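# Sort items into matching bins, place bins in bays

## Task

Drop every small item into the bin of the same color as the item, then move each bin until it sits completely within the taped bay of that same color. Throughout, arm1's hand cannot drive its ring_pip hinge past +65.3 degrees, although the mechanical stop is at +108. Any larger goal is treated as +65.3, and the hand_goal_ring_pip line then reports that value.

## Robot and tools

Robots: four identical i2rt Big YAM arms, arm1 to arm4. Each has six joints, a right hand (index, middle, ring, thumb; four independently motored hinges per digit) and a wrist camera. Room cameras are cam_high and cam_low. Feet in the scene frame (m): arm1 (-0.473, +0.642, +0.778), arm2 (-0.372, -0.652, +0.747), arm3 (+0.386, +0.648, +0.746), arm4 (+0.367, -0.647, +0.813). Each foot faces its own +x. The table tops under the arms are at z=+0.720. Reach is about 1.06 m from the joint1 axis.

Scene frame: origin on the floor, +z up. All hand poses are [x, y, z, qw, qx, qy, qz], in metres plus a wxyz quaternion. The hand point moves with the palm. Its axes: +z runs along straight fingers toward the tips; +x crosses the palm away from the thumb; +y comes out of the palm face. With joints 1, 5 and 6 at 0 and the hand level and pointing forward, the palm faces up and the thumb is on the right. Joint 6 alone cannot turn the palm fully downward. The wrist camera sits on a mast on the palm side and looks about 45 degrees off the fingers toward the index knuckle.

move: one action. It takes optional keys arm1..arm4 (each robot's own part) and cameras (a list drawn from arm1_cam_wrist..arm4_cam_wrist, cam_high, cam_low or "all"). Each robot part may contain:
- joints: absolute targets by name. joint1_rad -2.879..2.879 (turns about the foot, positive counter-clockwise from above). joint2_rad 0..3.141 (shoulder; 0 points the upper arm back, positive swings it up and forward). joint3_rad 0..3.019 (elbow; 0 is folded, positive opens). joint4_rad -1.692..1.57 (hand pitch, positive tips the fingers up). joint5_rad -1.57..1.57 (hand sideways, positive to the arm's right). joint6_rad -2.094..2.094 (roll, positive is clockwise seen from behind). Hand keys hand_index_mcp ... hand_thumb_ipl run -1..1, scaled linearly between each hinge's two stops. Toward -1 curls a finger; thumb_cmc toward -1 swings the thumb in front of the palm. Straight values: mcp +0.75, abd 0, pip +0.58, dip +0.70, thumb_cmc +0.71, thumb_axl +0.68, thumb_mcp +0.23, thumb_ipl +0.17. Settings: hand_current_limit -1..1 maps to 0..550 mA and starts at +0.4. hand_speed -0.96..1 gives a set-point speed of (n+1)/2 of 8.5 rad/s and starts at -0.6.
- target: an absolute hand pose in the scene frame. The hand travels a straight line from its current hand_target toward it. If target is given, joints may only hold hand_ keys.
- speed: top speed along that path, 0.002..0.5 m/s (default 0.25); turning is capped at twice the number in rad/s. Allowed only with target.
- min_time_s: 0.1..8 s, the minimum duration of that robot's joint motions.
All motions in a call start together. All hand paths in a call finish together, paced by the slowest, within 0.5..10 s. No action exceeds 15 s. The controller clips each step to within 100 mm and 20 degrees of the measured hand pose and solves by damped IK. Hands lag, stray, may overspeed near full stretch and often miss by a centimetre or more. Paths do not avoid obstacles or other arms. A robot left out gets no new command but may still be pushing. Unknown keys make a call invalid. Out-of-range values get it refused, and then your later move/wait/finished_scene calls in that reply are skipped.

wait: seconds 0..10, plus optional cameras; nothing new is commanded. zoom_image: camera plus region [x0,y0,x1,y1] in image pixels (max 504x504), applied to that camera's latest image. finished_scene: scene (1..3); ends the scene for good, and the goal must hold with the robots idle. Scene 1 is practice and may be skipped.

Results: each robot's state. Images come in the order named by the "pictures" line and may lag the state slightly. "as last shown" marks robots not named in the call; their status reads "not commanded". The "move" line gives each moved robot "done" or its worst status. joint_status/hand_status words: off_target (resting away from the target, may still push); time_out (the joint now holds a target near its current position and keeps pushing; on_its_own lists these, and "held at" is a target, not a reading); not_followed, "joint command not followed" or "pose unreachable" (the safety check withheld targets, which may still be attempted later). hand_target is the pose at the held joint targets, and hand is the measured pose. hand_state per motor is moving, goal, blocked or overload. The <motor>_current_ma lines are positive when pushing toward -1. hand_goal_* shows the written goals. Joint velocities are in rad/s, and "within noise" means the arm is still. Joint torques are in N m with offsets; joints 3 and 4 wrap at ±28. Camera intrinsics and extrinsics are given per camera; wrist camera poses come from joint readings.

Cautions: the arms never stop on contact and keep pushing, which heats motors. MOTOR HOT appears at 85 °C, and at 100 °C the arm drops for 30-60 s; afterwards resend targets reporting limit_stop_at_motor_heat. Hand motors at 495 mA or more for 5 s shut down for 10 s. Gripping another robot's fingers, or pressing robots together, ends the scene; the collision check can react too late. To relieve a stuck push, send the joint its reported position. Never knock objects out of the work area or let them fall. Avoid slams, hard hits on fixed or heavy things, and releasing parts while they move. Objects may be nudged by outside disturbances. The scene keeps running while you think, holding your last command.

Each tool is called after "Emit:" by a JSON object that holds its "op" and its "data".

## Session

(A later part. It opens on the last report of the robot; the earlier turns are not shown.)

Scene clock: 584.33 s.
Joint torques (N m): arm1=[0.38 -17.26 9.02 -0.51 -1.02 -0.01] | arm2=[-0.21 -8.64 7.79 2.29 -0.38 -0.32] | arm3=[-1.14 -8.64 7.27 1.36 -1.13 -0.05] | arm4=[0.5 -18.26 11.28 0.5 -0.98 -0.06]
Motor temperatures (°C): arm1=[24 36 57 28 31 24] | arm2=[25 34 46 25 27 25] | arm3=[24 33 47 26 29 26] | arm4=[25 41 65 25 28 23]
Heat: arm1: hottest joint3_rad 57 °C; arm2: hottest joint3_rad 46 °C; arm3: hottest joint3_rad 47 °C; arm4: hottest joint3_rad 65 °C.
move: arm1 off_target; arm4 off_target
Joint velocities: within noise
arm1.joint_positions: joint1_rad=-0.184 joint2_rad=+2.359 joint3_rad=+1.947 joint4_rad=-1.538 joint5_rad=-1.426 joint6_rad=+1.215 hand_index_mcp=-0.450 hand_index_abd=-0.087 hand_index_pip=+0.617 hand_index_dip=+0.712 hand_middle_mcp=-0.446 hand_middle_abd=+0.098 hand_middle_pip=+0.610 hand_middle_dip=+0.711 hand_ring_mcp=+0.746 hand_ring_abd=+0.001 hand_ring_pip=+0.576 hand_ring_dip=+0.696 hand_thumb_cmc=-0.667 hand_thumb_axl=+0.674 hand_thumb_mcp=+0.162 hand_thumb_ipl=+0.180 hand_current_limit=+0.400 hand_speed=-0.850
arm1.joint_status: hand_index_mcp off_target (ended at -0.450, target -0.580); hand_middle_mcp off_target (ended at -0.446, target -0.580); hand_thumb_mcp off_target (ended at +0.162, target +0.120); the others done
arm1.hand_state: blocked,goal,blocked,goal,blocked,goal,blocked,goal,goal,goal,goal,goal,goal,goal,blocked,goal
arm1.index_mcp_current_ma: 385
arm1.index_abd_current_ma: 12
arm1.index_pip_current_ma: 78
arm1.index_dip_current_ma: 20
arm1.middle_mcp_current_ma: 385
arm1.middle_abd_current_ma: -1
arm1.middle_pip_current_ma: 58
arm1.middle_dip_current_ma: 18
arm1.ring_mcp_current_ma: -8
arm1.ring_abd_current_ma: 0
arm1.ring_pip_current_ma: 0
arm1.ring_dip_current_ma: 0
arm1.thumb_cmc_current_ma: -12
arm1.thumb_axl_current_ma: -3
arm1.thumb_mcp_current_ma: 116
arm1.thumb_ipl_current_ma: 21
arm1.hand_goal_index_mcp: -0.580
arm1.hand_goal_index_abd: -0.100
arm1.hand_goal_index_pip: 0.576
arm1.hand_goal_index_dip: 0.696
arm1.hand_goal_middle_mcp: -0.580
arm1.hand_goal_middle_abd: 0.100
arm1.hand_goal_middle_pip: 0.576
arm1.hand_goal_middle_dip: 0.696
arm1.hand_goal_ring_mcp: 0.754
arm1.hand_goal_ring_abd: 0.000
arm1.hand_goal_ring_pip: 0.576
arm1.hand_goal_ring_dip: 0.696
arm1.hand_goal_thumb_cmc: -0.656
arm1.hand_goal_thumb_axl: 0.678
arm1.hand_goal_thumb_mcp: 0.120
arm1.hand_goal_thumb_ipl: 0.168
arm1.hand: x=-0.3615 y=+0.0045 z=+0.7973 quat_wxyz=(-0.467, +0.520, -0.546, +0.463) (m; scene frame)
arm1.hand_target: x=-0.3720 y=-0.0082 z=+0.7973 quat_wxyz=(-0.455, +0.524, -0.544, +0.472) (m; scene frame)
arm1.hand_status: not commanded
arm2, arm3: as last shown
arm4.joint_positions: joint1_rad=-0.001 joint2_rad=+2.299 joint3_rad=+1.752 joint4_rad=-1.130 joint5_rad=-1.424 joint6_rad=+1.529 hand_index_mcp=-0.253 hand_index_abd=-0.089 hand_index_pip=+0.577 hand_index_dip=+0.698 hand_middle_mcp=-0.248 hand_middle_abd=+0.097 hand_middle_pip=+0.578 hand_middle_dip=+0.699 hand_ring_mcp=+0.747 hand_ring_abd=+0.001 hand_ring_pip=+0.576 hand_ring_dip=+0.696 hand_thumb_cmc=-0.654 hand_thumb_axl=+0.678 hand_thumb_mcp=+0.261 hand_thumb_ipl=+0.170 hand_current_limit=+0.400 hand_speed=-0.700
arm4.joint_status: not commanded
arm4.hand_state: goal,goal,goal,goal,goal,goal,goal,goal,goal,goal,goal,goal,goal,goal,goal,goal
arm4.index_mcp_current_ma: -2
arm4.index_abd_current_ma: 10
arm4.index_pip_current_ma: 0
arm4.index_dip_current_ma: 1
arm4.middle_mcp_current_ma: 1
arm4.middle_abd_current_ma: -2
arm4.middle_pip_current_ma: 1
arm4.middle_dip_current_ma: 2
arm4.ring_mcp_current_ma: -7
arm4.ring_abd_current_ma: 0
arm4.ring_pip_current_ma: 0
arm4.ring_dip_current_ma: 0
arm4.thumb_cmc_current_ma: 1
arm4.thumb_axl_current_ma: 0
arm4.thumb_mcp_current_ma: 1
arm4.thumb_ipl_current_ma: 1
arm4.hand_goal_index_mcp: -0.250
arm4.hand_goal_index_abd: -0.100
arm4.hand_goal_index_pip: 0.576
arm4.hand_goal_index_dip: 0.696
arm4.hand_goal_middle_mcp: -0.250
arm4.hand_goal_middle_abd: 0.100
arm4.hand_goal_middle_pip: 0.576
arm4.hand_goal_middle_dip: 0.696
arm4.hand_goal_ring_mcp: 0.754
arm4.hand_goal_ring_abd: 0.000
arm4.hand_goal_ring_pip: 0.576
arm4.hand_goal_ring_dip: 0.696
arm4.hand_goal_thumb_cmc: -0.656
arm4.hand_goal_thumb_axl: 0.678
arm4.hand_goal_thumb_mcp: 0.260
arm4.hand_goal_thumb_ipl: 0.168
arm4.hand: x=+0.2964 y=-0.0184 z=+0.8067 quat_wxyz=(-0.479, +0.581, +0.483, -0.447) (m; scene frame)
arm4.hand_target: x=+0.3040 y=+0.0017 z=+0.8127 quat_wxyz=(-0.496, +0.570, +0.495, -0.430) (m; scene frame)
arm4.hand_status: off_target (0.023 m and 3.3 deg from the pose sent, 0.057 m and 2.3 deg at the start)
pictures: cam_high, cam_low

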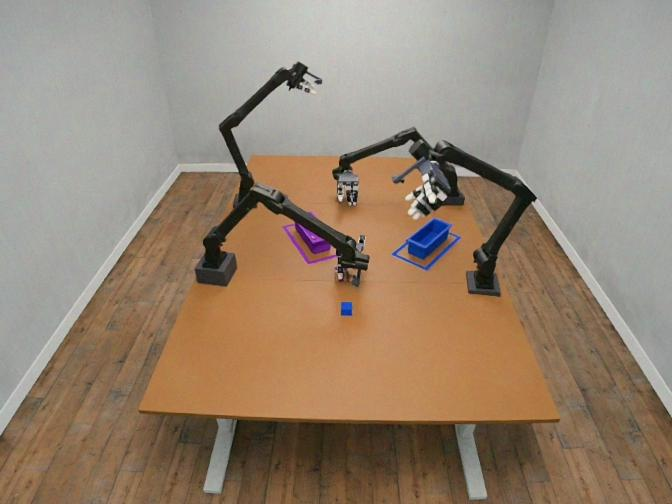

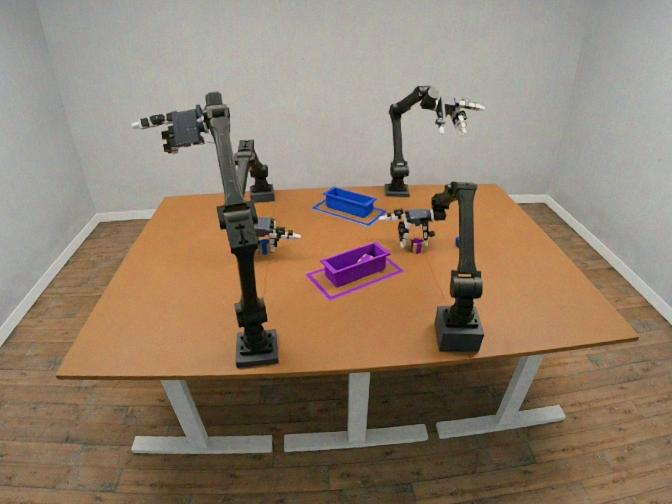

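Emit:
{"op": "move", "data": {"arm1": {"joints": {"joint2_rad": 2.1}, "min_time_s": 2.5}, "arm4": {"target": [0.318, 0.005, 0.808, 0.4952, -0.5696, -0.4951, 0.4304], "speed": 0.04}, "cameras": ["cam_low"]}}

Emit:
{"op": "zoom_image", "data": {"camera": "cam_low", "region": [360, 160, 480, 260]}}

Emit:
{"op": "move", "data": {"arm1": {"joints": {"joint1_rad": 0.898, "joint2_rad": 1.75, "joint3_rad": 1.39, "joint4_rad": -1.16, "joint5_rad": -1.42, "joint6_rad": 1.57}, "min_time_s": 4.5}, "arm4": {"joints": {"hand_speed": -0.85, "hand_index_mcp": -0.58, "hand_middle_mcp": -0.58, "hand_thumb_mcp": 0.12}}, "cameras": ["cam_low", "cam_high"]}}

Emit:
{"op": "zoom_image", "data": {"camera": "cam_low", "region": [300, 160, 460, 280]}}

Emit:
{"op": "zoom_image", "data": {"camera": "cam_high", "region": [360, 170, 480, 280]}}

Scene clock: 606.27 s.
Joint torques (N m): arm1=[0.32 -19.31 9.72 -0.12 -1.18 -0.07] | arm2=[-0.26 -8.12 7.72 2.28 -0.4 -0.3] | arm3=[-1.08 -8.59 7.27 1.36 -1.13 -0.05] | arm4=[0.79 -18.43 11.28 -0.25 -0.86 -0.07]
Motor temperatures (°C): arm1=[24 38 57 28 31 24] | arm2=[25 34 46 25 27 25] | arm3=[24 32 47 26 29 26] | arm4=[25 43 60 25 28 23]
Heat: arm1: hottest joint3_rad 57 °C; arm2: hottest joint3_rad 46 °C; arm3: hottest joint3_rad 47 °C; arm4: hottest joint3_rad 60 °C.
move: arm1 done; arm4 off_target
Joint velocities: within noise
arm1.joint_positions: joint1_rad=-0.184 joint2_rad=+2.126 joint3_rad=+1.947 joint4_rad=-1.538 joint5_rad=-1.424 joint6_rad=+1.213 hand_index_mcp=-0.450 hand_index_abd=-0.086 hand_index_pip=+0.617 hand_index_dip=+0.712 hand_middle_mcp=-0.446 hand_middle_abd=+0.098 hand_middle_pip=+0.610 hand_middle_dip=+0.711 hand_ring_mcp=+0.746 hand_ring_abd=+0.001 hand_ring_pip=+0.576 hand_ring_dip=+0.696 hand_thumb_cmc=-0.667 hand_thumb_axl=+0.674 hand_thumb_mcp=+0.162 hand_thumb_ipl=+0.180 hand_current_limit=+0.400 hand_speed=-0.850
arm1.joint_status: all done
arm1.hand_state: blocked,goal,blocked,goal,blocked,goal,blocked,goal,goal,goal,goal,goal,goal,goal,blocked,goal
arm1.index_mcp_current_ma: 385
arm1.index_abd_current_ma: 13
arm1.index_pip_current_ma: 78
arm1.index_dip_current_ma: 21
arm1.middle_mcp_current_ma: 385
arm1.middle_abd_current_ma: -1
arm1.middle_pip_current_ma: 59
arm1.middle_dip_current_ma: 18
arm1.ring_mcp_current_ma: -8
arm1.ring_abd_current_ma: 0
arm1.ring_pip_current_ma: 0
arm1.ring_dip_current_ma: 0
arm1.thumb_cmc_current_ma: -12
arm1.thumb_axl_current_ma: -3
arm1.thumb_mcp_current_ma: 116
arm1.thumb_ipl_current_ma: 21
arm1.hand_goal_index_mcp: -0.580
arm1.hand_goal_index_abd: -0.100
arm1.hand_goal_index_pip: 0.576
arm1.hand_goal_index_dip: 0.696
arm1.hand_goal_middle_mcp: -0.580
arm1.hand_goal_middle_abd: 0.100
arm1.hand_goal_middle_pip: 0.576
arm1.hand_goal_middle_dip: 0.696
arm1.hand_goal_ring_mcp: 0.754
arm1.hand_goal_ring_abd: 0.000
arm1.hand_goal_ring_pip: 0.576
arm1.hand_goal_ring_dip: 0.696
arm1.hand_goal_thumb_cmc: -0.656
arm1.hand_goal_thumb_axl: 0.678
arm1.hand_goal_thumb_mcp: 0.120
arm1.hand_goal_thumb_ipl: 0.168
arm1.hand: x=-0.3620 y=-0.0048 z=+0.9397 quat_wxyz=(-0.398, +0.576, -0.492, +0.518) (m; scene frame)
arm1.hand_target: x=-0.3721 y=-0.0150 z=+0.9701 quat_wxyz=(-0.372, +0.588, -0.479, +0.536) (m; scene frame)
arm1.hand_status: not commanded
arm2, arm3: as last shown
arm4.joint_positions: joint1_rad=-0.025 joint2_rad=+2.336 joint3_rad=+1.813 joint4_rad=-1.256 joint5_rad=-1.424 joint6_rad=+1.406 hand_index_mcp=-0.253 hand_index_abd=-0.089 hand_index_pip=+0.577 hand_index_dip=+0.698 hand_middle_mcp=-0.248 hand_middle_abd=+0.097 hand_middle_pip=+0.578 hand_middle_dip=+0.699 hand_ring_mcp=+0.747 hand_ring_abd=+0.001 hand_ring_pip=+0.576 hand_ring_dip=+0.696 hand_thumb_cmc=-0.654 hand_thumb_axl=+0.678 hand_thumb_mcp=+0.261 hand_thumb_ipl=+0.170 hand_current_limit=+0.400 hand_speed=-0.700
arm4.joint_status: not commanded
arm4.hand_state: goal,goal,goal,goal,goal,goal,goal,goal,goal,goal,goal,goal,goal,goal,goal,goal
arm4.index_mcp_current_ma: -2
arm4.index_abd_current_ma: 10
arm4.index_pip_current_ma: 0
arm4.index_dip_current_ma: 1
arm4.middle_mcp_current_ma: 1
arm4.middle_abd_current_ma: -2
arm4.middle_pip_current_ma: 1
arm4.middle_dip_current_ma: 2
arm4.ring_mcp_current_ma: -7
arm4.ring_abd_current_ma: 0
arm4.ring_pip_current_ma: 0
arm4.ring_dip_current_ma: 0
arm4.thumb_cmc_current_ma: 1
arm4.thumb_axl_current_ma: 0
arm4.thumb_mcp_current_ma: 1
arm4.thumb_ipl_current_ma: 1
arm4.hand_goal_index_mcp: -0.250
arm4.hand_goal_index_abd: -0.100
arm4.hand_goal_index_pip: 0.576
arm4.hand_goal_index_dip: 0.696
arm4.hand_goal_middle_mcp: -0.250
arm4.hand_goal_middle_abd: 0.100
arm4.hand_goal_middle_pip: 0.576
arm4.hand_goal_middle_dip: 0.696
arm4.hand_goal_ring_mcp: 0.754
arm4.hand_goal_ring_abd: 0.000
arm4.hand_goal_ring_pip: 0.576
arm4.hand_goal_ring_dip: 0.696
arm4.hand_goal_thumb_cmc: -0.656
arm4.hand_goal_thumb_axl: 0.678
arm4.hand_goal_thumb_mcp: 0.260
arm4.hand_goal_thumb_ipl: 0.168
arm4.hand: x=+0.3126 y=-0.0118 z=+0.8041 quat_wxyz=(-0.487, +0.578, +0.485, -0.440) (m; scene frame)
arm4.hand_target: x=+0.3179 y=+0.0042 z=+0.8084 quat_wxyz=(-0.496, +0.571, +0.494, -0.429) (m; scene frame)
arm4.hand_status: off_target (0.018 m and 2.1 deg from the pose sent, 0.032 m and 3.2 deg at the start)
pictures: cam_low

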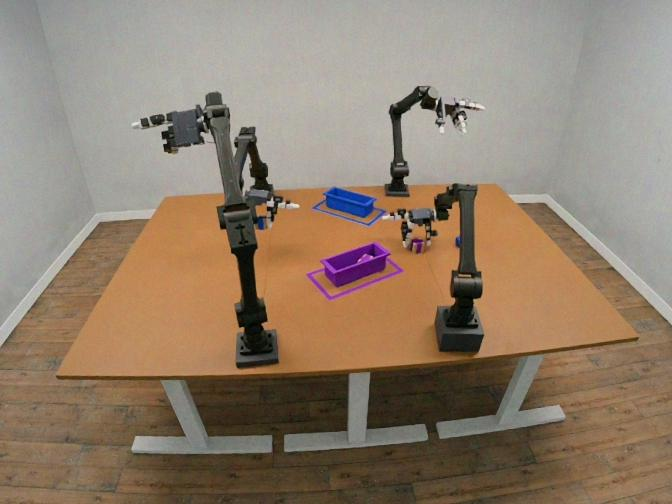

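Scaled by 4.200 from the camera's 672x504 image, which has a finer 960x720 frame.

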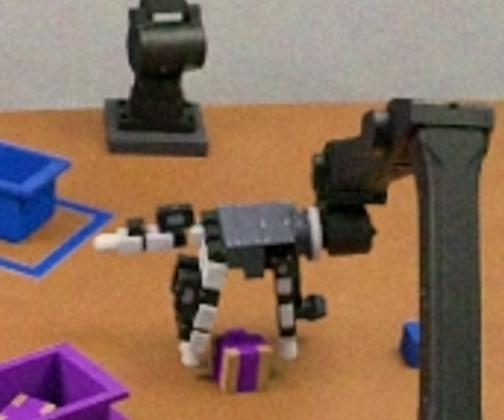

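Scene clock: 611.27 s.
Joint torques (N m): arm1=[2.2 -14.8 6.87 0.64 -1.16 0.2] | arm2=[0.09 -8.35 7.65 2.29 -0.38 -0.32] | arm3=[-1.08 -8.64 7.27 1.36 -1.13 -0.05] | arm4=[0.79 -18.43 11.26 -0.23 -0.84 -0.05]
Motor temperatures (°C): arm1=[24 38 56 28 32 24] | arm2=[25 34 46 25 27 25] | arm3=[24 32 47 26 29 26] | arm4=[25 43 60 25 28 23]
Heat: arm1: hottest joint3_rad 56 °C; arm2: hottest joint3_rad 46 °C; arm3: hottest joint3_rad 47 °C; arm4: hottest joint3_rad 60 °C.
move: arm1 done; arm4 off_target
Joint velocities: within noise
arm1.joint_positions: joint1_rad=+0.892 joint2_rad=+1.776 joint3_rad=+1.386 joint4_rad=-1.174 joint5_rad=-1.422 joint6_rad=+1.559 hand_index_mcp=-0.452 hand_index_abd=-0.086 hand_index_pip=+0.618 hand_index_dip=+0.712 hand_middle_mcp=-0.448 hand_middle_abd=+0.098 hand_middle_pip=+0.610 hand_middle_dip=+0.711 hand_ring_mcp=+0.746 hand_ring_abd=+0.001 hand_ring_pip=+0.576 hand_ring_dip=+0.696 hand_thumb_cmc=-0.667 hand_thumb_axl=+0.674 hand_thumb_mcp=+0.163 hand_thumb_ipl=+0.180 hand_current_limit=+0.400 hand_speed=-0.850
arm1.joint_status: all done
arm1.hand_state: blocked,goal,blocked,goal,blocked,goal,blocked,goal,goal,goal,goal,goal,goal,goal,blocked,goal
arm1.index_mcp_current_ma: 385
arm1.index_abd_current_ma: 13
arm1.index_pip_current_ma: 79
arm1.index_dip_current_ma: 21
arm1.middle_mcp_current_ma: 385
arm1.middle_abd_current_ma: -1
arm1.middle_pip_current_ma: 59
arm1.middle_dip_current_ma: 18
arm1.ring_mcp_current_ma: -8
arm1.ring_abd_current_ma: 0
arm1.ring_pip_current_ma: 0
arm1.ring_dip_current_ma: 0
arm1.thumb_cmc_current_ma: -12
arm1.thumb_axl_current_ma: -3
arm1.thumb_mcp_current_ma: 121
arm1.thumb_ipl_current_ma: 21
arm1.hand_goal_index_mcp: -0.580
arm1.hand_goal_index_abd: -0.100
arm1.hand_goal_index_pip: 0.576
arm1.hand_goal_index_dip: 0.696
arm1.hand_goal_middle_mcp: -0.580
arm1.hand_goal_middle_abd: 0.100
arm1.hand_goal_middle_pip: 0.576
arm1.hand_goal_middle_dip: 0.696
arm1.hand_goal_ring_mcp: 0.754
arm1.hand_goal_ring_abd: 0.000
arm1.hand_goal_ring_pip: 0.576
arm1.hand_goal_ring_dip: 0.696
arm1.hand_goal_thumb_cmc: -0.656
arm1.hand_goal_thumb_axl: 0.678
arm1.hand_goal_thumb_mcp: 0.120
arm1.hand_goal_thumb_ipl: 0.168
arm1.hand: x=+0.0325 y=+0.5063 z=+0.9338 quat_wxyz=(-0.624, +0.729, -0.207, +0.188) (m; scene frame)
arm1.hand_target: x=+0.0350 y=+0.5079 z=+0.9477 quat_wxyz=(-0.621, +0.733, -0.196, +0.199) (m; scene frame)
arm1.hand_status: not commanded
arm2, arm3: as last shown
arm4.joint_positions: joint1_rad=-0.025 joint2_rad=+2.337 joint3_rad=+1.813 joint4_rad=-1.256 joint5_rad=-1.424 joint6_rad=+1.405 hand_index_mcp=-0.456 hand_index_abd=-0.095 hand_index_pip=+0.615 hand_index_dip=+0.714 hand_middle_mcp=-0.444 hand_middle_abd=+0.088 hand_middle_pip=+0.598 hand_middle_dip=+0.703 hand_ring_mcp=+0.746 hand_ring_abd=+0.001 hand_ring_pip=+0.576 hand_ring_dip=+0.696 hand_thumb_cmc=-0.643 hand_thumb_axl=+0.684 hand_thumb_mcp=+0.165 hand_thumb_ipl=+0.184 hand_current_limit=+0.400 hand_speed=-0.850
arm4.joint_status: hand_index_mcp off_target (ended at -0.456, target -0.580); hand_middle_mcp off_target (ended at -0.444, target -0.580); hand_thumb_mcp off_target (ended at +0.165, target +0.120); the others done
arm4.hand_state: blocked,goal,blocked,goal,blocked,goal,blocked,goal,goal,goal,goal,goal,goal,goal,blocked,goal
arm4.index_mcp_current_ma: 385
arm4.index_abd_current_ma: 3
arm4.index_pip_current_ma: 72
arm4.index_dip_current_ma: 24
arm4.middle_mcp_current_ma: 385
arm4.middle_abd_current_ma: -10
arm4.middle_pip_current_ma: 32
arm4.middle_dip_current_ma: 6
arm4.ring_mcp_current_ma: -7
arm4.ring_abd_current_ma: 0
arm4.ring_pip_current_ma: 0
arm4.ring_dip_current_ma: 0
arm4.thumb_cmc_current_ma: 16
arm4.thumb_axl_current_ma: 6
arm4.thumb_mcp_current_ma: 130
arm4.thumb_ipl_current_ma: 31
arm4.hand_goal_index_mcp: -0.580
arm4.hand_goal_index_abd: -0.100
arm4.hand_goal_index_pip: 0.576
arm4.hand_goal_index_dip: 0.696
arm4.hand_goal_middle_mcp: -0.580
arm4.hand_goal_middle_abd: 0.100
arm4.hand_goal_middle_pip: 0.576
arm4.hand_goal_middle_dip: 0.696
arm4.hand_goal_ring_mcp: 0.754
arm4.hand_goal_ring_abd: 0.000
arm4.hand_goal_ring_pip: 0.576
arm4.hand_goal_ring_dip: 0.696
arm4.hand_goal_thumb_cmc: -0.656
arm4.hand_goal_thumb_axl: 0.678
arm4.hand_goal_thumb_mcp: 0.120
arm4.hand_goal_thumb_ipl: 0.168
arm4.hand: x=+0.3126 y=-0.0117 z=+0.8039 quat_wxyz=(-0.487, +0.578, +0.485, -0.440) (m; scene frame)
arm4.hand_target: x=+0.3179 y=+0.0041 z=+0.8083 quat_wxyz=(-0.496, +0.571, +0.494, -0.429) (m; scene frame)
arm4.hand_status: not commanded
pictures: cam_high, cam_low

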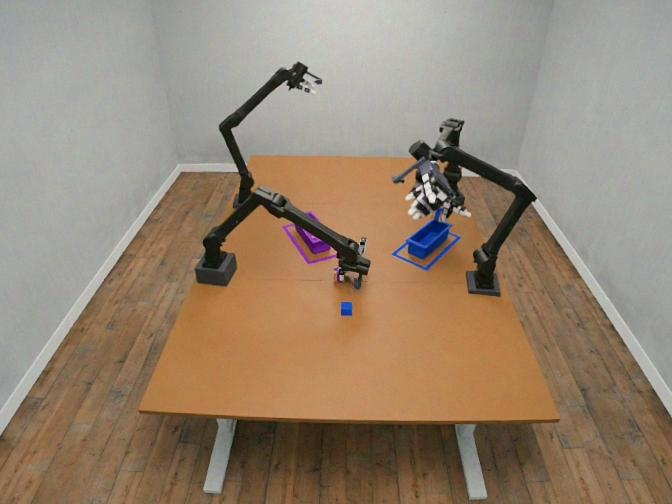

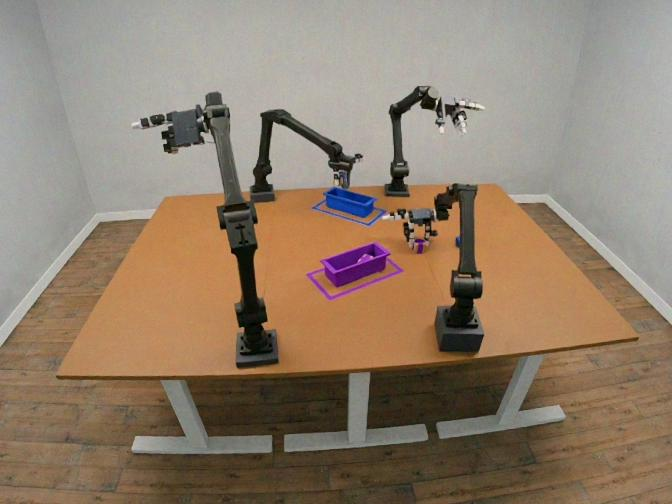

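Scaled by 3.150 from the camera's 672x504 image, which has a finer 960x720 frame.

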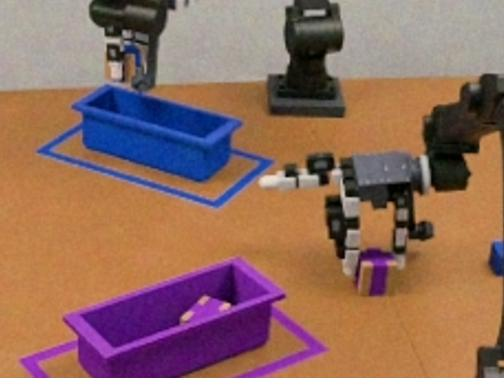

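Scaled by 4.200 from the camera's 672x504 image, which has a finer 960x720 frame.

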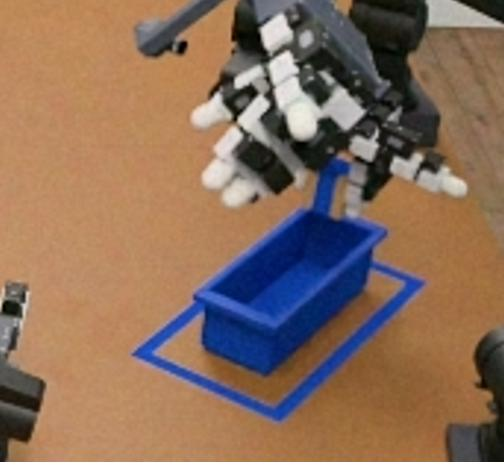

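Emit:
{"op": "move", "data": {"arm4": {"joints": {"joint2_rad": 2.09}, "min_time_s": 2.5}, "cameras": ["arm1_cam_wrist", "cam_high"]}}

Emit:
{"op": "zoom_image", "data": {"camera": "cam_high", "region": [400, 190, 470, 260]}}

Scene clock: 634.67 s.
Joint torques (N m): arm1=[2.08 -14.86 6.86 0.65 -1.16 0.19] | arm2=[0.03 -8.47 7.69 2.41 -0.37 -0.28] | arm3=[-1.08 -8.64 7.25 1.37 -1.14 -0.05] | arm4=[0.79 -19.9 12.34 0.1 -0.86 -0.09]
Motor temperatures (°C): arm1=[24 35 53 28 32 24] | arm2=[25 34 46 25 27 25] | arm3=[24 31 47 26 29 26] | arm4=[25 44 58 25 28 23]
Heat: arm1: hottest joint3_rad 53 °C; arm2: hottest joint3_rad 46 °C; arm3: hottest joint3_rad 47 °C; arm4: hottest joint3_rad 58 °C.
move: arm4 done
Joint velocities: within noise
arm1, arm3: as last shown
arm1.hand: x=+0.0325 y=+0.5063 z=+0.9338 quat_wxyz=(-0.625, +0.729, -0.208, +0.188) (m; scene frame)
arm1.hand_target: x=+0.0349 y=+0.5079 z=+0.9477 quat_wxyz=(-0.621, +0.733, -0.196, +0.199) (m; scene frame)
arm2.joint_positions: joint1_rad=+0.192 joint2_rad=+1.303 joint3_rad=+1.993 joint4_rad=-1.274 joint5_rad=-1.418 joint6_rad=+1.513 hand_index_mcp=-0.287 hand_index_abd=-0.093 hand_index_pip=+0.578 hand_index_dip=+0.699 hand_middle_mcp=-0.283 hand_middle_abd=+0.093 hand_middle_pip=+0.579 hand_middle_dip=+0.699 hand_ring_mcp=+0.746 hand_ring_abd=+0.001 hand_ring_pip=+0.576 hand_ring_dip=+0.696 hand_thumb_cmc=-0.650 hand_thumb_axl=+0.679 hand_thumb_mcp=+0.257 hand_thumb_ipl=+0.170 hand_current_limit=+0.400 hand_speed=-0.750
arm2.joint_status: not commanded
arm2.hand_state: goal,goal,goal,goal,goal,goal,goal,goal,goal,goal,goal,goal,goal,goal,goal,goal
arm2.index_mcp_current_ma: -8
arm2.index_abd_current_ma: 7
arm2.index_pip_current_ma: 1
arm2.index_dip_current_ma: 2
arm2.middle_mcp_current_ma: -3
arm2.middle_abd_current_ma: -7
arm2.middle_pip_current_ma: 2
arm2.middle_dip_current_ma: 3
arm2.ring_mcp_current_ma: -10
arm2.ring_abd_current_ma: 0
arm2.ring_pip_current_ma: 0
arm2.ring_dip_current_ma: 0
arm2.thumb_cmc_current_ma: 7
arm2.thumb_axl_current_ma: 1
arm2.thumb_mcp_current_ma: -3
arm2.thumb_ipl_current_ma: 2
arm2.hand_goal_index_mcp: -0.280
arm2.hand_goal_index_abd: -0.100
arm2.hand_goal_index_pip: 0.576
arm2.hand_goal_index_dip: 0.696
arm2.hand_goal_middle_mcp: -0.280
arm2.hand_goal_middle_abd: 0.100
arm2.hand_goal_middle_pip: 0.576
arm2.hand_goal_middle_dip: 0.696
arm2.hand_goal_ring_mcp: 0.754
arm2.hand_goal_ring_abd: 0.000
arm2.hand_goal_ring_pip: 0.576
arm2.hand_goal_ring_dip: 0.696
arm2.hand_goal_thumb_cmc: -0.656
arm2.hand_goal_thumb_axl: 0.678
arm2.hand_goal_thumb_mcp: 0.260
arm2.hand_goal_thumb_ipl: 0.168
arm2.hand: x=-0.6348 y=-0.2887 z=+1.3920 quat_wxyz=(-0.644, +0.130, +0.720, -0.225) (m; scene frame)
arm2.hand_target: x=-0.6379 y=-0.2895 z=+1.3926 quat_wxyz=(-0.645, +0.123, +0.721, -0.222) (m; scene frame)
arm2.hand_status: not commanded
arm4.joint_positions: joint1_rad=-0.025 joint2_rad=+2.108 joint3_rad=+1.813 joint4_rad=-1.257 joint5_rad=-1.424 joint6_rad=+1.403 hand_index_mcp=-0.459 hand_index_abd=-0.096 hand_index_pip=+0.615 hand_index_dip=+0.715 hand_middle_mcp=-0.448 hand_middle_abd=+0.088 hand_middle_pip=+0.598 hand_middle_dip=+0.703 hand_ring_mcp=+0.746 hand_ring_abd=+0.001 hand_ring_pip=+0.576 hand_ring_dip=+0.696 hand_thumb_cmc=-0.640 hand_thumb_axl=+0.684 hand_thumb_mcp=+0.167 hand_thumb_ipl=+0.186 hand_current_limit=+0.400 hand_speed=-0.850
arm4.joint_status: all done
arm4.hand_state: blocked,goal,blocked,goal,blocked,goal,blocked,goal,goal,goal,goal,goal,goal,goal,blocked,goal
arm4.index_mcp_current_ma: 385
arm4.index_abd_current_ma: 2
arm4.index_pip_current_ma: 74
arm4.index_dip_current_ma: 26
arm4.middle_mcp_current_ma: 385
arm4.middle_abd_current_ma: -10
arm4.middle_pip_current_ma: 32
arm4.middle_dip_current_ma: 6
arm4.ring_mcp_current_ma: -7
arm4.ring_abd_current_ma: 0
arm4.ring_pip_current_ma: 0
arm4.ring_dip_current_ma: 0
arm4.thumb_cmc_current_ma: 21
arm4.thumb_axl_current_ma: 7
arm4.thumb_mcp_current_ma: 140
arm4.thumb_ipl_current_ma: 36
arm4.hand_goal_index_mcp: -0.580
arm4.hand_goal_index_abd: -0.100
arm4.hand_goal_index_pip: 0.576
arm4.hand_goal_index_dip: 0.696
arm4.hand_goal_middle_mcp: -0.580
arm4.hand_goal_middle_abd: 0.100
arm4.hand_goal_middle_pip: 0.576
arm4.hand_goal_middle_dip: 0.696
arm4.hand_goal_ring_mcp: 0.754
arm4.hand_goal_ring_abd: 0.000
arm4.hand_goal_ring_pip: 0.576
arm4.hand_goal_ring_dip: 0.696
arm4.hand_goal_thumb_cmc: -0.656
arm4.hand_goal_thumb_axl: 0.678
arm4.hand_goal_thumb_mcp: 0.120
arm4.hand_goal_thumb_ipl: 0.168
arm4.hand: x=+0.3159 y=+0.0043 z=+0.9429 quat_wxyz=(-0.540, +0.527, +0.541, -0.371) (m; scene frame)
arm4.hand_target: x=+0.3210 y=+0.0180 z=+0.9737 quat_wxyz=(-0.555, +0.511, +0.557, -0.347) (m; scene frame)
arm4.hand_status: not commanded
pictures: arm1_cam_wrist, cam_high
camera_calibration:
arm1_cam_wrist: T_world_to_cam=[[-0.686814, 0.353345, -0.635164, 0.471772], [-0.726648, -0.314106, 0.610999, -0.43573], [0.0163842, 0.881184, 0.47249, -0.76741], [0, 0, 0, 1]] pos_world=[0.0199704, 0.372666, 0.928477]

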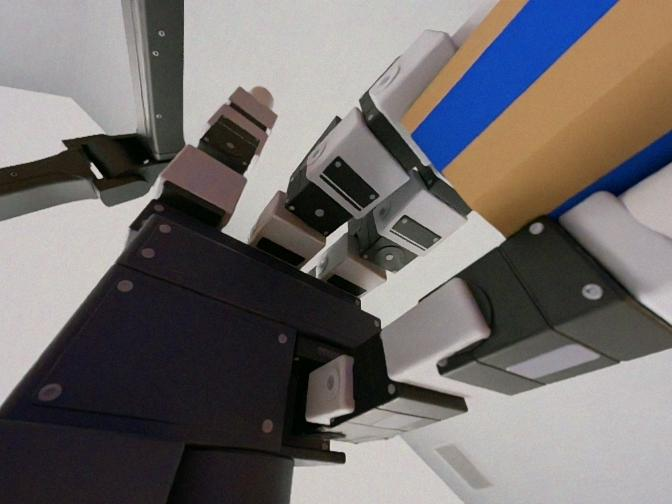

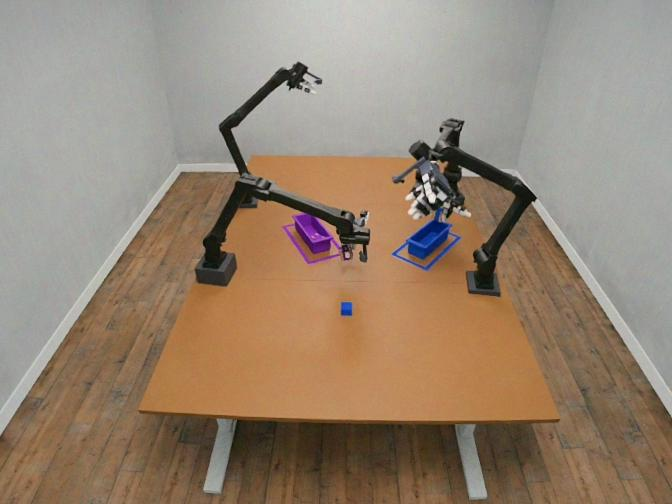

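Scaled by 7.200 from the camera's 672x504 image, which has a finer 960x720 frame.

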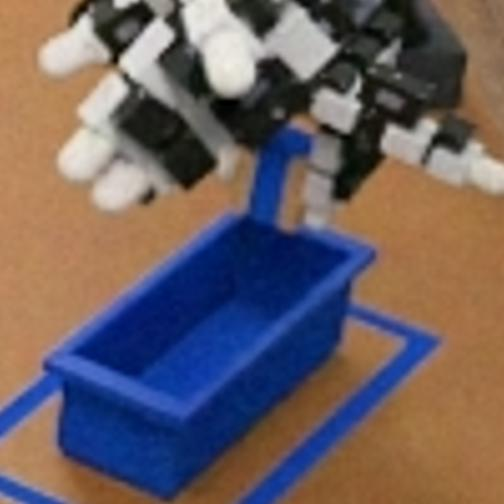

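Emit:
{"op": "move", "data": {"arm1": {"target": [0.055, 0.484, 0.903, 0.6290, -0.7236, 0.2143, -0.1863], "speed": 0.05}, "arm4": {"joints": {"joint1_rad": 0.667, "joint2_rad": 1.953, "joint3_rad": 1.56, "joint4_rad": -1.15, "joint5_rad": -1.42, "joint6_rad": 1.57}, "min_time_s": 5}, "arm3": {"joints": {"joint1_rad": 0.35, "joint2_rad": 1.7, "joint3_rad": 2.0, "joint4_rad": -1.5, "joint5_rad": -1.42, "joint6_rad": 1.57}, "min_time_s": 5}, "cameras": ["cam_low", "cam_high"]}}

Emit:
{"op": "zoom_image", "data": {"camera": "cam_high", "region": [400, 190, 470, 260]}}

Emit:
{"op": "zoom_image", "data": {"camera": "cam_low", "region": [300, 170, 400, 240]}}

Emit:
{"op": "zoom_image", "data": {"camera": "cam_low", "region": [290, 210, 420, 300]}}

Emit:
{"op": "zoom_image", "data": {"camera": "cam_high", "region": [270, 190, 370, 280]}}

Scene clock: 658.40 s.
Joint torques (N m): arm1=[0.56 -12.69 9.36 -0.25 -1.46 0] | arm2=[-0.26 -8.29 7.64 2.29 -0.38 -0.27] | arm3=[1.2 -15.79 12.21 0.35 -1.38 0.05] | arm4=[0.97 -18.43 7.65 0.92 -0.81 0.22]
Motor temperatures (°C): arm1=[24 35 52 28 33 24] | arm2=[25 33 46 25 27 25] | arm3=[24 31 48 26 29 26] | arm4=[25 45 58 25 28 23]
Heat: arm1: hottest joint3_rad 52 °C; arm2: hottest joint3_rad 46 °C; arm3: hottest joint3_rad 48 °C; arm4: hottest joint3_rad 58 °C.
move: arm1 off_target; arm3 done; arm4 done
Joint velocities: within noise
arm1.joint_positions: joint1_rad=+0.891 joint2_rad=+1.878 joint3_rad=+1.419 joint4_rad=-1.174 joint5_rad=-1.425 joint6_rad=+1.536 hand_index_mcp=-0.452 hand_index_abd=-0.086 hand_index_pip=+0.618 hand_index_dip=+0.712 hand_middle_mcp=-0.448 hand_middle_abd=+0.098 hand_middle_pip=+0.610 hand_middle_dip=+0.711 hand_ring_mcp=+0.746 hand_ring_abd=+0.001 hand_ring_pip=+0.576 hand_ring_dip=+0.696 hand_thumb_cmc=-0.667 hand_thumb_axl=+0.674 hand_thumb_mcp=+0.163 hand_thumb_ipl=+0.180 hand_current_limit=+0.400 hand_speed=-0.850
arm1.joint_status: not commanded
arm1.hand_state: blocked,goal,blocked,goal,blocked,goal,blocked,goal,goal,goal,goal,goal,goal,goal,blocked,goal
arm1.index_mcp_current_ma: 385
arm1.index_abd_current_ma: 13
arm1.index_pip_current_ma: 79
arm1.index_dip_current_ma: 21
arm1.middle_mcp_current_ma: 385
arm1.middle_abd_current_ma: -1
arm1.middle_pip_current_ma: 59
arm1.middle_dip_current_ma: 18
arm1.ring_mcp_current_ma: -8
arm1.ring_abd_current_ma: 0
arm1.ring_pip_current_ma: 0
arm1.ring_dip_current_ma: 0
arm1.thumb_cmc_current_ma: -12
arm1.thumb_axl_current_ma: -3
arm1.thumb_mcp_current_ma: 121
arm1.thumb_ipl_current_ma: 21
arm1.hand_goal_index_mcp: -0.580
arm1.hand_goal_index_abd: -0.100
arm1.hand_goal_index_pip: 0.576
arm1.hand_goal_index_dip: 0.696
arm1.hand_goal_middle_mcp: -0.580
arm1.hand_goal_middle_abd: 0.100
arm1.hand_goal_middle_pip: 0.576
arm1.hand_goal_middle_dip: 0.696
arm1.hand_goal_ring_mcp: 0.754
arm1.hand_goal_ring_abd: 0.000
arm1.hand_goal_ring_pip: 0.576
arm1.hand_goal_ring_dip: 0.696
arm1.hand_goal_thumb_cmc: -0.656
arm1.hand_goal_thumb_axl: 0.678
arm1.hand_goal_thumb_mcp: 0.120
arm1.hand_goal_thumb_ipl: 0.168
arm1.hand: x=+0.0444 y=+0.4983 z=+0.8958 quat_wxyz=(-0.631, +0.724, -0.220, +0.172) (m; scene frame)
arm1.hand_target: x=+0.0543 y=+0.4841 z=+0.9031 quat_wxyz=(-0.628, +0.724, -0.215, +0.187) (m; scene frame)
arm1.hand_status: off_target (0.019 m and 1.8 deg from the pose sent, 0.044 m and 1.1 deg at the start)
arm2: as last shown
arm3.joint_positions: joint1_rad=+0.337 joint2_rad=+1.690 joint3_rad=+1.943 joint4_rad=-1.493 joint5_rad=-1.417 joint6_rad=+1.559 hand_index_mcp=-0.252 hand_index_abd=-0.093 hand_index_pip=+0.577 hand_index_dip=+0.699 hand_middle_mcp=-0.247 hand_middle_abd=+0.093 hand_middle_pip=+0.578 hand_middle_dip=+0.696 hand_ring_mcp=+0.747 hand_ring_abd=+0.001 hand_ring_pip=+0.576 hand_ring_dip=+0.696 hand_thumb_cmc=-0.650 hand_thumb_axl=+0.677 hand_thumb_mcp=+0.257 hand_thumb_ipl=+0.169 hand_current_limit=+0.400 hand_speed=-0.750
arm3.joint_status: all done
arm3.hand_state: goal,goal,goal,goal,goal,goal,goal,goal,goal,goal,goal,goal,goal,goal,goal,goal
arm3.index_mcp_current_ma: -4
arm3.index_abd_current_ma: 12
arm3.index_pip_current_ma: 1
arm3.index_dip_current_ma: 4
arm3.middle_mcp_current_ma: 5
arm3.middle_abd_current_ma: -11
arm3.middle_pip_current_ma: 2
arm3.middle_dip_current_ma: 0
arm3.ring_mcp_current_ma: -15
arm3.ring_abd_current_ma: 1
arm3.ring_pip_current_ma: 0
arm3.ring_dip_current_ma: 0
arm3.thumb_cmc_current_ma: 11
arm3.thumb_axl_current_ma: -1
arm3.thumb_mcp_current_ma: -7
arm3.thumb_ipl_current_ma: 2
arm3.hand_goal_index_mcp: -0.250
arm3.hand_goal_index_abd: -0.100
arm3.hand_goal_index_pip: 0.576
arm3.hand_goal_index_dip: 0.696
arm3.hand_goal_middle_mcp: -0.250
arm3.hand_goal_middle_abd: 0.100
arm3.hand_goal_middle_pip: 0.576
arm3.hand_goal_middle_dip: 0.696
arm3.hand_goal_ring_mcp: 0.754
arm3.hand_goal_ring_abd: 0.000
arm3.hand_goal_ring_pip: 0.576
arm3.hand_goal_ring_dip: 0.696
arm3.hand_goal_thumb_cmc: -0.656
arm3.hand_goal_thumb_axl: 0.678
arm3.hand_goal_thumb_mcp: 0.260
arm3.hand_goal_thumb_ipl: 0.168
arm3.hand: x=+0.6502 y=+0.1408 z=+1.1501 quat_wxyz=(-0.420, +0.647, -0.391, +0.502) (m; scene frame)
arm3.hand_target: x=+0.6580 y=+0.1391 z=+1.1682 quat_wxyz=(-0.416, +0.653, -0.378, +0.508) (m; scene frame)
arm3.hand_status: not commanded
arm4.joint_positions: joint1_rad=+0.666 joint2_rad=+1.976 joint3_rad=+1.567 joint4_rad=-1.162 joint5_rad=-1.422 joint6_rad=+1.553 hand_index_mcp=-0.459 hand_index_abd=-0.096 hand_index_pip=+0.615 hand_index_dip=+0.715 hand_middle_mcp=-0.449 hand_middle_abd=+0.088 hand_middle_pip=+0.598 hand_middle_dip=+0.703 hand_ring_mcp=+0.746 hand_ring_abd=+0.001 hand_ring_pip=+0.576 hand_ring_dip=+0.696 hand_thumb_cmc=-0.639 hand_thumb_axl=+0.684 hand_thumb_mcp=+0.168 hand_thumb_ipl=+0.186 hand_current_limit=+0.400 hand_speed=-0.850
arm4.joint_status: all done
arm4.hand_state: blocked,goal,blocked,goal,blocked,goal,blocked,goal,goal,goal,goal,goal,goal,goal,blocked,goal
arm4.index_mcp_current_ma: 385
arm4.index_abd_current_ma: 2
arm4.index_pip_current_ma: 74
arm4.index_dip_current_ma: 26
arm4.middle_mcp_current_ma: 385
arm4.middle_abd_current_ma: -10
arm4.middle_pip_current_ma: 32
arm4.middle_dip_current_ma: 6
arm4.ring_mcp_current_ma: -7
arm4.ring_abd_current_ma: 0
arm4.ring_pip_current_ma: 0
arm4.ring_dip_current_ma: 0
arm4.thumb_cmc_current_ma: 22
arm4.thumb_axl_current_ma: 7
arm4.thumb_mcp_current_ma: 142
arm4.thumb_ipl_current_ma: 36
arm4.hand_goal_index_mcp: -0.580
arm4.hand_goal_index_abd: -0.100
arm4.hand_goal_index_pip: 0.576
arm4.hand_goal_index_dip: 0.696
arm4.hand_goal_middle_mcp: -0.580
arm4.hand_goal_middle_abd: 0.100
arm4.hand_goal_middle_pip: 0.576
arm4.hand_goal_middle_dip: 0.696
arm4.hand_goal_ring_mcp: 0.754
arm4.hand_goal_ring_abd: 0.000
arm4.hand_goal_ring_pip: 0.576
arm4.hand_goal_ring_dip: 0.696
arm4.hand_goal_thumb_cmc: -0.656
arm4.hand_goal_thumb_axl: 0.678
arm4.hand_goal_thumb_mcp: 0.120
arm4.hand_goal_thumb_ipl: 0.168
arm4.hand: x=-0.0521 y=-0.2405 z=+0.9331 quat_wxyz=(-0.333, +0.371, +0.662, -0.560) (m; scene frame)
arm4.hand_target: x=-0.0516 y=-0.2419 z=+0.9430 quat_wxyz=(-0.337, +0.368, +0.664, -0.557) (m; scene frame)
arm4.hand_status: not commanded
pictures: cam_high, cam_low

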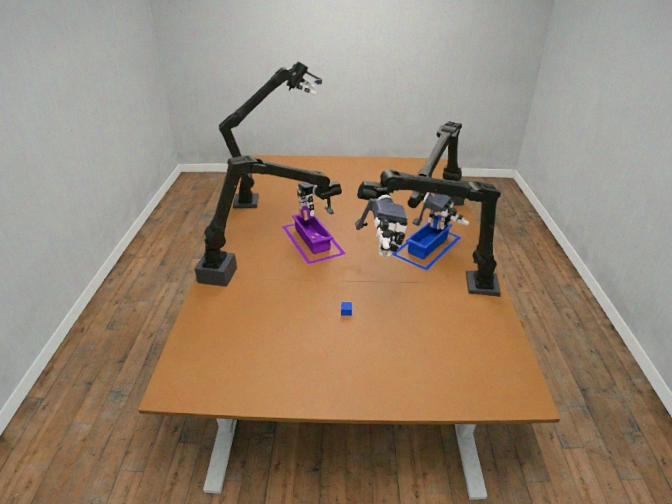

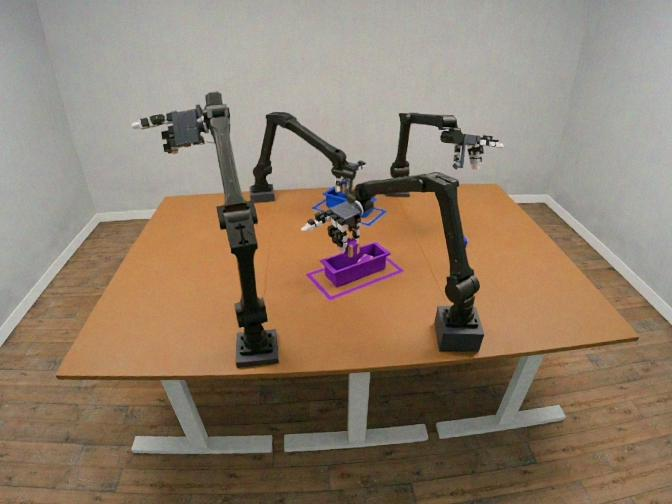

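Scaled by 7.200 from the camera's 672x504 image, which has a finer 960x720 frame.

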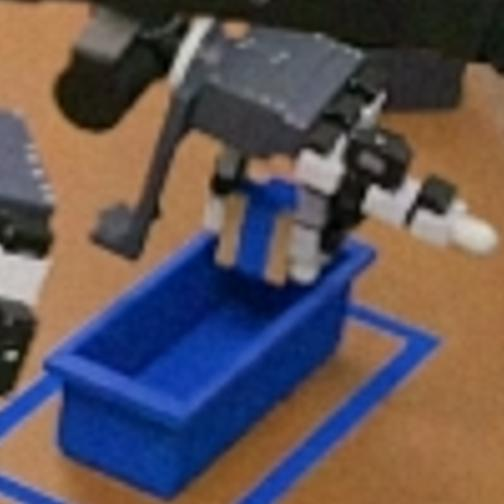

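Scaled by 5.040 from the camera's 672x504 image, which has a finer 960x720 frame.

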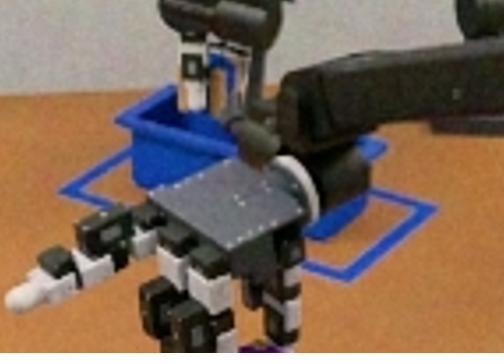

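Scaled by 3.877 from the camera's 672x504 image, which has a finer 960x720 frame.

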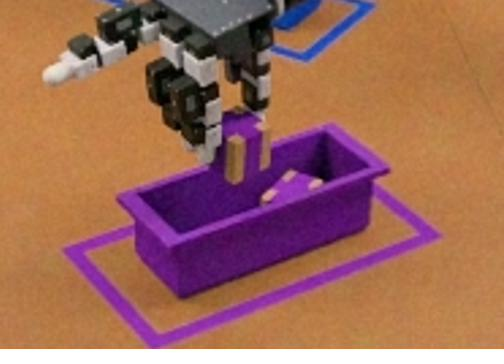

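Scaled by 5.040 from the camera's 672x504 image, which has a finer 960x720 frame.

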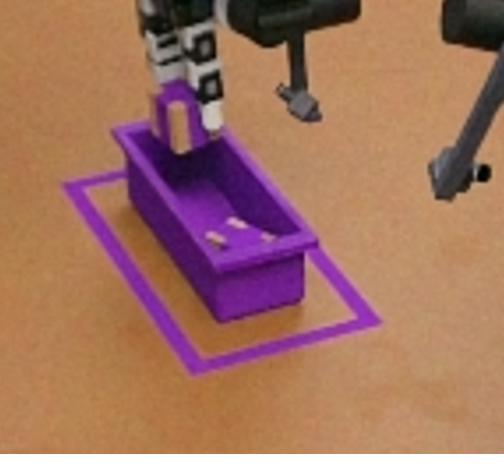

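Emit:
{"op": "move", "data": {"arm1": {"target": [0.061, 0.478, 0.884, 0.6290, -0.7236, 0.2143, -0.1863], "speed": 0.05}, "arm4": {"target": [-0.056, -0.226, 0.903, 0.3251, -0.3739, -0.6555, 0.5699], "speed": 0.05}, "arm3": {"joints": {"joint1_rad": 0.294, "joint2_rad": 2.28, "joint3_rad": 2.26, "joint4_rad": -1.50, "joint5_rad": -1.42, "joint6_rad": 1.57}, "min_time_s": 4}, "cameras": ["cam_low", "cam_high"]}}

Emit:
{"op": "zoom_image", "data": {"camera": "cam_high", "region": [400, 190, 470, 260]}}

Emit:
{"op": "zoom_image", "data": {"camera": "cam_low", "region": [310, 220, 410, 290]}}

Emit:
{"op": "zoom_image", "data": {"camera": "cam_high", "region": [280, 190, 350, 260]}}

Emit:
{"op": "zoom_image", "data": {"camera": "cam_high", "region": [300, 260, 400, 340]}}

Emit:
{"op": "zoom_image", "data": {"camera": "cam_low", "region": [410, 170, 520, 260]}}

Scene clock: 699.27 s.
Joint torques (N m): arm1=[0.62 -12.75 9.17 -0.06 -1.35 -0.08] | arm2=[-0.09 -8.12 7.66 2.3 -0.4 -0.25] | arm3=[-0.97 -22.95 11.7 -0.08 -1.43 0.11] | arm4=[0.32 -16.21 11.82 -0.16 -1.04 -0.04]
Motor temperatures (°C): arm1=[24 36 55 28 35 24] | arm2=[25 33 46 25 26 25] | arm3=[24 32 58 26 30 26] | arm4=[25 48 54 25 28 23]
Heat: arm1: hottest joint3_rad 55 °C; arm2: hottest joint3_rad 46 °C; arm3: hottest joint3_rad 58 °C; arm4: hottest joint3_rad 54 °C.
move: arm1 off_target; arm3 done; arm4 off_target
Joint velocities: within noise
arm1.joint_positions: joint1_rad=+0.888 joint2_rad=+1.918 joint3_rad=+1.436 joint4_rad=-1.174 joint5_rad=-1.428 joint6_rad=+1.518 hand_index_mcp=-0.452 hand_index_abd=-0.085 hand_index_pip=+0.618 hand_index_dip=+0.712 hand_middle_mcp=-0.448 hand_middle_abd=+0.099 hand_middle_pip=+0.610 hand_middle_dip=+0.712 hand_ring_mcp=+0.746 hand_ring_abd=+0.001 hand_ring_pip=+0.576 hand_ring_dip=+0.696 hand_thumb_cmc=-0.667 hand_thumb_axl=+0.674 hand_thumb_mcp=+0.164 hand_thumb_ipl=+0.180 hand_current_limit=+0.400 hand_speed=-0.850
arm1.joint_status: not commanded
arm1.hand_state: blocked,goal,blocked,goal,blocked,goal,blocked,goal,goal,goal,goal,goal,goal,goal,blocked,goal
arm1.index_mcp_current_ma: 385
arm1.index_abd_current_ma: 14
arm1.index_pip_current_ma: 79
arm1.index_dip_current_ma: 21
arm1.middle_mcp_current_ma: 385
arm1.middle_abd_current_ma: 0
arm1.middle_pip_current_ma: 60
arm1.middle_dip_current_ma: 19
arm1.ring_mcp_current_ma: -8
arm1.ring_abd_current_ma: 0
arm1.ring_pip_current_ma: 0
arm1.ring_dip_current_ma: 0
arm1.thumb_cmc_current_ma: -12
arm1.thumb_axl_current_ma: -3
arm1.thumb_mcp_current_ma: 124
arm1.thumb_ipl_current_ma: 21
arm1.hand_goal_index_mcp: -0.580
arm1.hand_goal_index_abd: -0.100
arm1.hand_goal_index_pip: 0.576
arm1.hand_goal_index_dip: 0.696
arm1.hand_goal_middle_mcp: -0.580
arm1.hand_goal_middle_abd: 0.100
arm1.hand_goal_middle_pip: 0.576
arm1.hand_goal_middle_dip: 0.696
arm1.hand_goal_ring_mcp: 0.754
arm1.hand_goal_ring_abd: 0.000
arm1.hand_goal_ring_pip: 0.576
arm1.hand_goal_ring_dip: 0.696
arm1.hand_goal_thumb_cmc: -0.656
arm1.hand_goal_thumb_axl: 0.678
arm1.hand_goal_thumb_mcp: 0.120
arm1.hand_goal_thumb_ipl: 0.168
arm1.hand: x=+0.0497 y=+0.4933 z=+0.8811 quat_wxyz=(-0.632, +0.722, -0.222, +0.170) (m; scene frame)
arm1.hand_target: x=+0.0603 y=+0.4781 z=+0.8843 quat_wxyz=(-0.629, +0.724, -0.215, +0.187) (m; scene frame)
arm1.hand_status: off_target (0.019 m and 2.1 deg from the pose sent, 0.029 m and 1.8 deg at the start)
arm2: as last shown
arm3.joint_positions: joint1_rad=+0.306 joint2_rad=+2.270 joint3_rad=+2.205 joint4_rad=-1.494 joint5_rad=-1.417 joint6_rad=+1.562 hand_index_mcp=-0.253 hand_index_abd=-0.093 hand_index_pip=+0.577 hand_index_dip=+0.699 hand_middle_mcp=-0.248 hand_middle_abd=+0.093 hand_middle_pip=+0.578 hand_middle_dip=+0.696 hand_ring_mcp=+0.746 hand_ring_abd=+0.001 hand_ring_pip=+0.576 hand_ring_dip=+0.696 hand_thumb_cmc=-0.653 hand_thumb_axl=+0.677 hand_thumb_mcp=+0.257 hand_thumb_ipl=+0.169 hand_current_limit=+0.400 hand_speed=-0.750
arm3.joint_status: all done
arm3.hand_state: goal,goal,goal,goal,goal,goal,goal,goal,goal,goal,goal,goal,goal,goal,goal,goal
arm3.index_mcp_current_ma: -4
arm3.index_abd_current_ma: 12
arm3.index_pip_current_ma: 1
arm3.index_dip_current_ma: 4
arm3.middle_mcp_current_ma: 4
arm3.middle_abd_current_ma: -11
arm3.middle_pip_current_ma: 2
arm3.middle_dip_current_ma: 0
arm3.ring_mcp_current_ma: -17
arm3.ring_abd_current_ma: 1
arm3.ring_pip_current_ma: 0
arm3.ring_dip_current_ma: 0
arm3.thumb_cmc_current_ma: 6
arm3.thumb_axl_current_ma: -1
arm3.thumb_mcp_current_ma: -7
arm3.thumb_ipl_current_ma: 2
arm3.hand_goal_index_mcp: -0.250
arm3.hand_goal_index_abd: -0.100
arm3.hand_goal_index_pip: 0.576
arm3.hand_goal_index_dip: 0.696
arm3.hand_goal_middle_mcp: -0.250
arm3.hand_goal_middle_abd: 0.100
arm3.hand_goal_middle_pip: 0.576
arm3.hand_goal_middle_dip: 0.696
arm3.hand_goal_ring_mcp: 0.754
arm3.hand_goal_ring_abd: 0.000
arm3.hand_goal_ring_pip: 0.576
arm3.hand_goal_ring_dip: 0.696
arm3.hand_goal_thumb_cmc: -0.656
arm3.hand_goal_thumb_axl: 0.678
arm3.hand_goal_thumb_mcp: 0.260
arm3.hand_goal_thumb_ipl: 0.168
arm3.hand: x=+0.6571 y=+0.0032 z=+0.9023 quat_wxyz=(-0.497, +0.582, -0.487, +0.421) (m; scene frame)
arm3.hand_target: x=+0.6513 y=-0.0095 z=+0.9165 quat_wxyz=(-0.487, +0.584, -0.483, +0.434) (m; scene frame)
arm3.hand_status: not commanded
arm4.joint_positions: joint1_rad=+0.666 joint2_rad=+2.057 joint3_rad=+1.570 joint4_rad=-1.221 joint5_rad=-1.427 joint6_rad=+1.486 hand_index_mcp=-0.460 hand_index_abd=-0.097 hand_index_pip=+0.615 hand_index_dip=+0.715 hand_middle_mcp=-0.450 hand_middle_abd=+0.088 hand_middle_pip=+0.598 hand_middle_dip=+0.703 hand_ring_mcp=+0.746 hand_ring_abd=+0.001 hand_ring_pip=+0.576 hand_ring_dip=+0.696 hand_thumb_cmc=-0.639 hand_thumb_axl=+0.684 hand_thumb_mcp=+0.168 hand_thumb_ipl=+0.186 hand_current_limit=+0.400 hand_speed=-0.850
arm4.joint_status: not commanded
arm4.hand_state: blocked,goal,blocked,goal,blocked,goal,blocked,goal,goal,goal,goal,goal,goal,goal,blocked,goal
arm4.index_mcp_current_ma: 385
arm4.index_abd_current_ma: 2
arm4.index_pip_current_ma: 74
arm4.index_dip_current_ma: 26
arm4.middle_mcp_current_ma: 385
arm4.middle_abd_current_ma: -11
arm4.middle_pip_current_ma: 32
arm4.middle_dip_current_ma: 6
arm4.ring_mcp_current_ma: -7
arm4.ring_abd_current_ma: 0
arm4.ring_pip_current_ma: 0
arm4.ring_dip_current_ma: 0
arm4.thumb_cmc_current_ma: 22
arm4.thumb_axl_current_ma: 7
arm4.thumb_mcp_current_ma: 143
arm4.thumb_ipl_current_ma: 36
arm4.hand_goal_index_mcp: -0.580
arm4.hand_goal_index_abd: -0.100
arm4.hand_goal_index_pip: 0.576
arm4.hand_goal_index_dip: 0.696
arm4.hand_goal_middle_mcp: -0.580
arm4.hand_goal_middle_abd: 0.100
arm4.hand_goal_middle_pip: 0.576
arm4.hand_goal_middle_dip: 0.696
arm4.hand_goal_ring_mcp: 0.754
arm4.hand_goal_ring_abd: 0.000
arm4.hand_goal_ring_pip: 0.576
arm4.hand_goal_ring_dip: 0.696
arm4.hand_goal_thumb_cmc: -0.656
arm4.hand_goal_thumb_axl: 0.678
arm4.hand_goal_thumb_mcp: 0.120
arm4.hand_goal_thumb_ipl: 0.168
arm4.hand: x=-0.0489 y=-0.2462 z=+0.8913 quat_wxyz=(-0.308, +0.387, +0.650, -0.577) (m; scene frame)
arm4.hand_target: x=-0.0552 y=-0.2270 z=+0.9033 quat_wxyz=(-0.326, +0.375, +0.655, -0.569) (m; scene frame)
arm4.hand_status: off_target (0.024 m and 2.6 deg from the pose sent, 0.034 m and 1.7 deg at the start)
pictures: cam_high, cam_low

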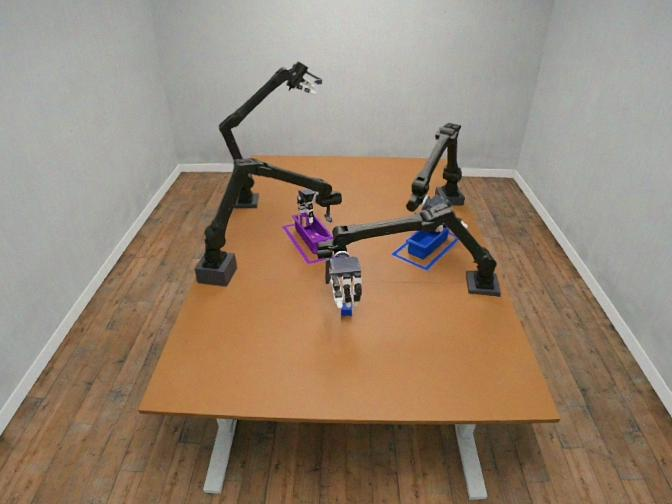

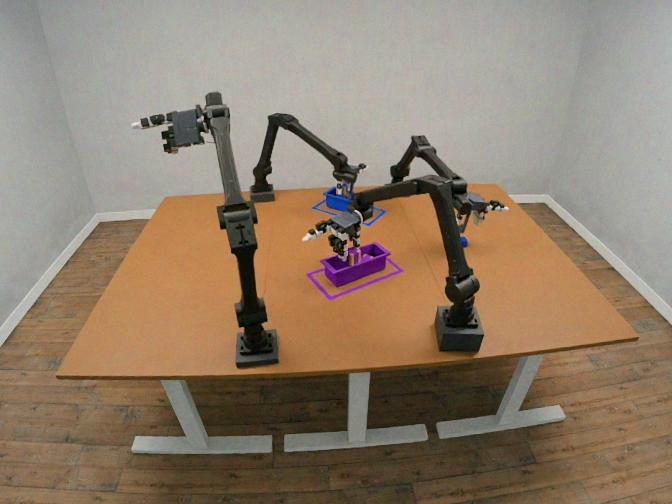

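Scaled by 7.200 from the camera's 672x504 image, which has a finer 960x720 frame.

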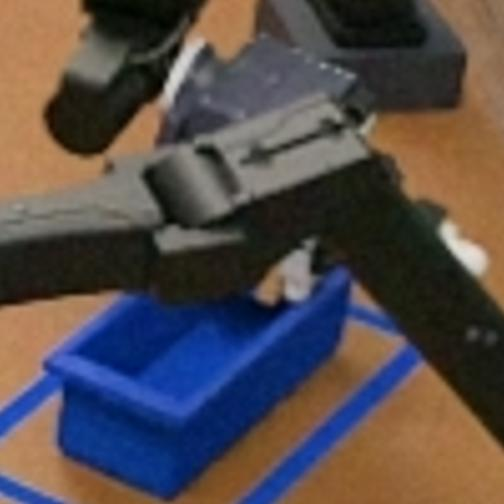

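Scaled by 5.040 from the camera's 672x504 image, which has a finer 960x720 frame.

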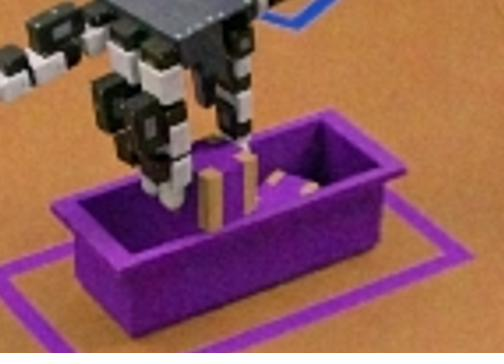

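Scaled by 7.200 from the camera's 672x504 image, which has a finer 960x720 frame.

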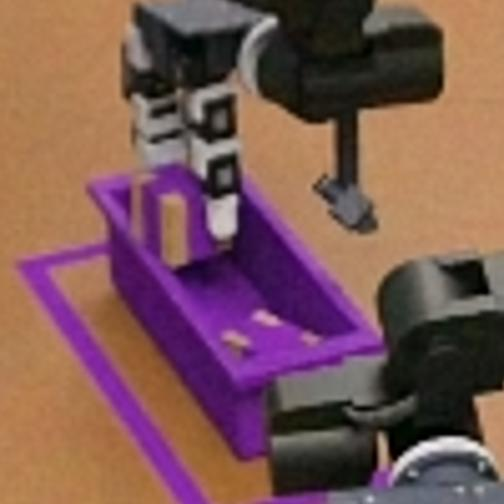

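Scaled by 5.040 from the camera's 672x504 image, which has a finer 960x720 frame.

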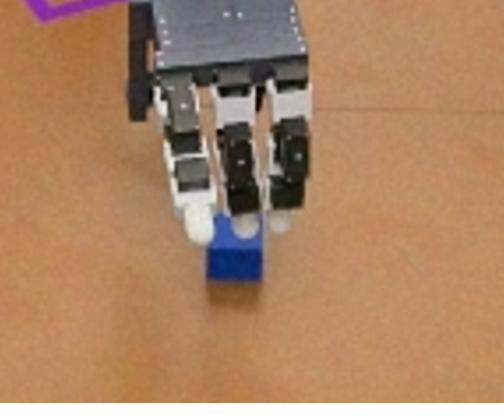

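Scaled by 4.582 from the camera's 672x504 image, which has a finer 960x720 frame.

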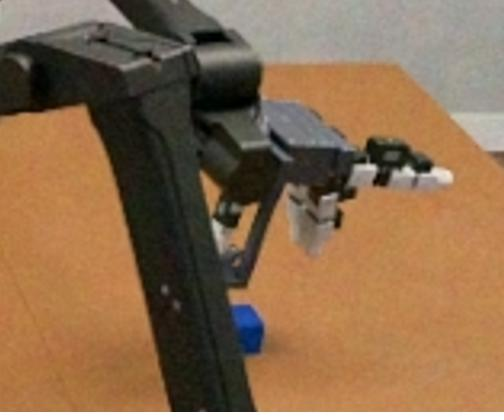

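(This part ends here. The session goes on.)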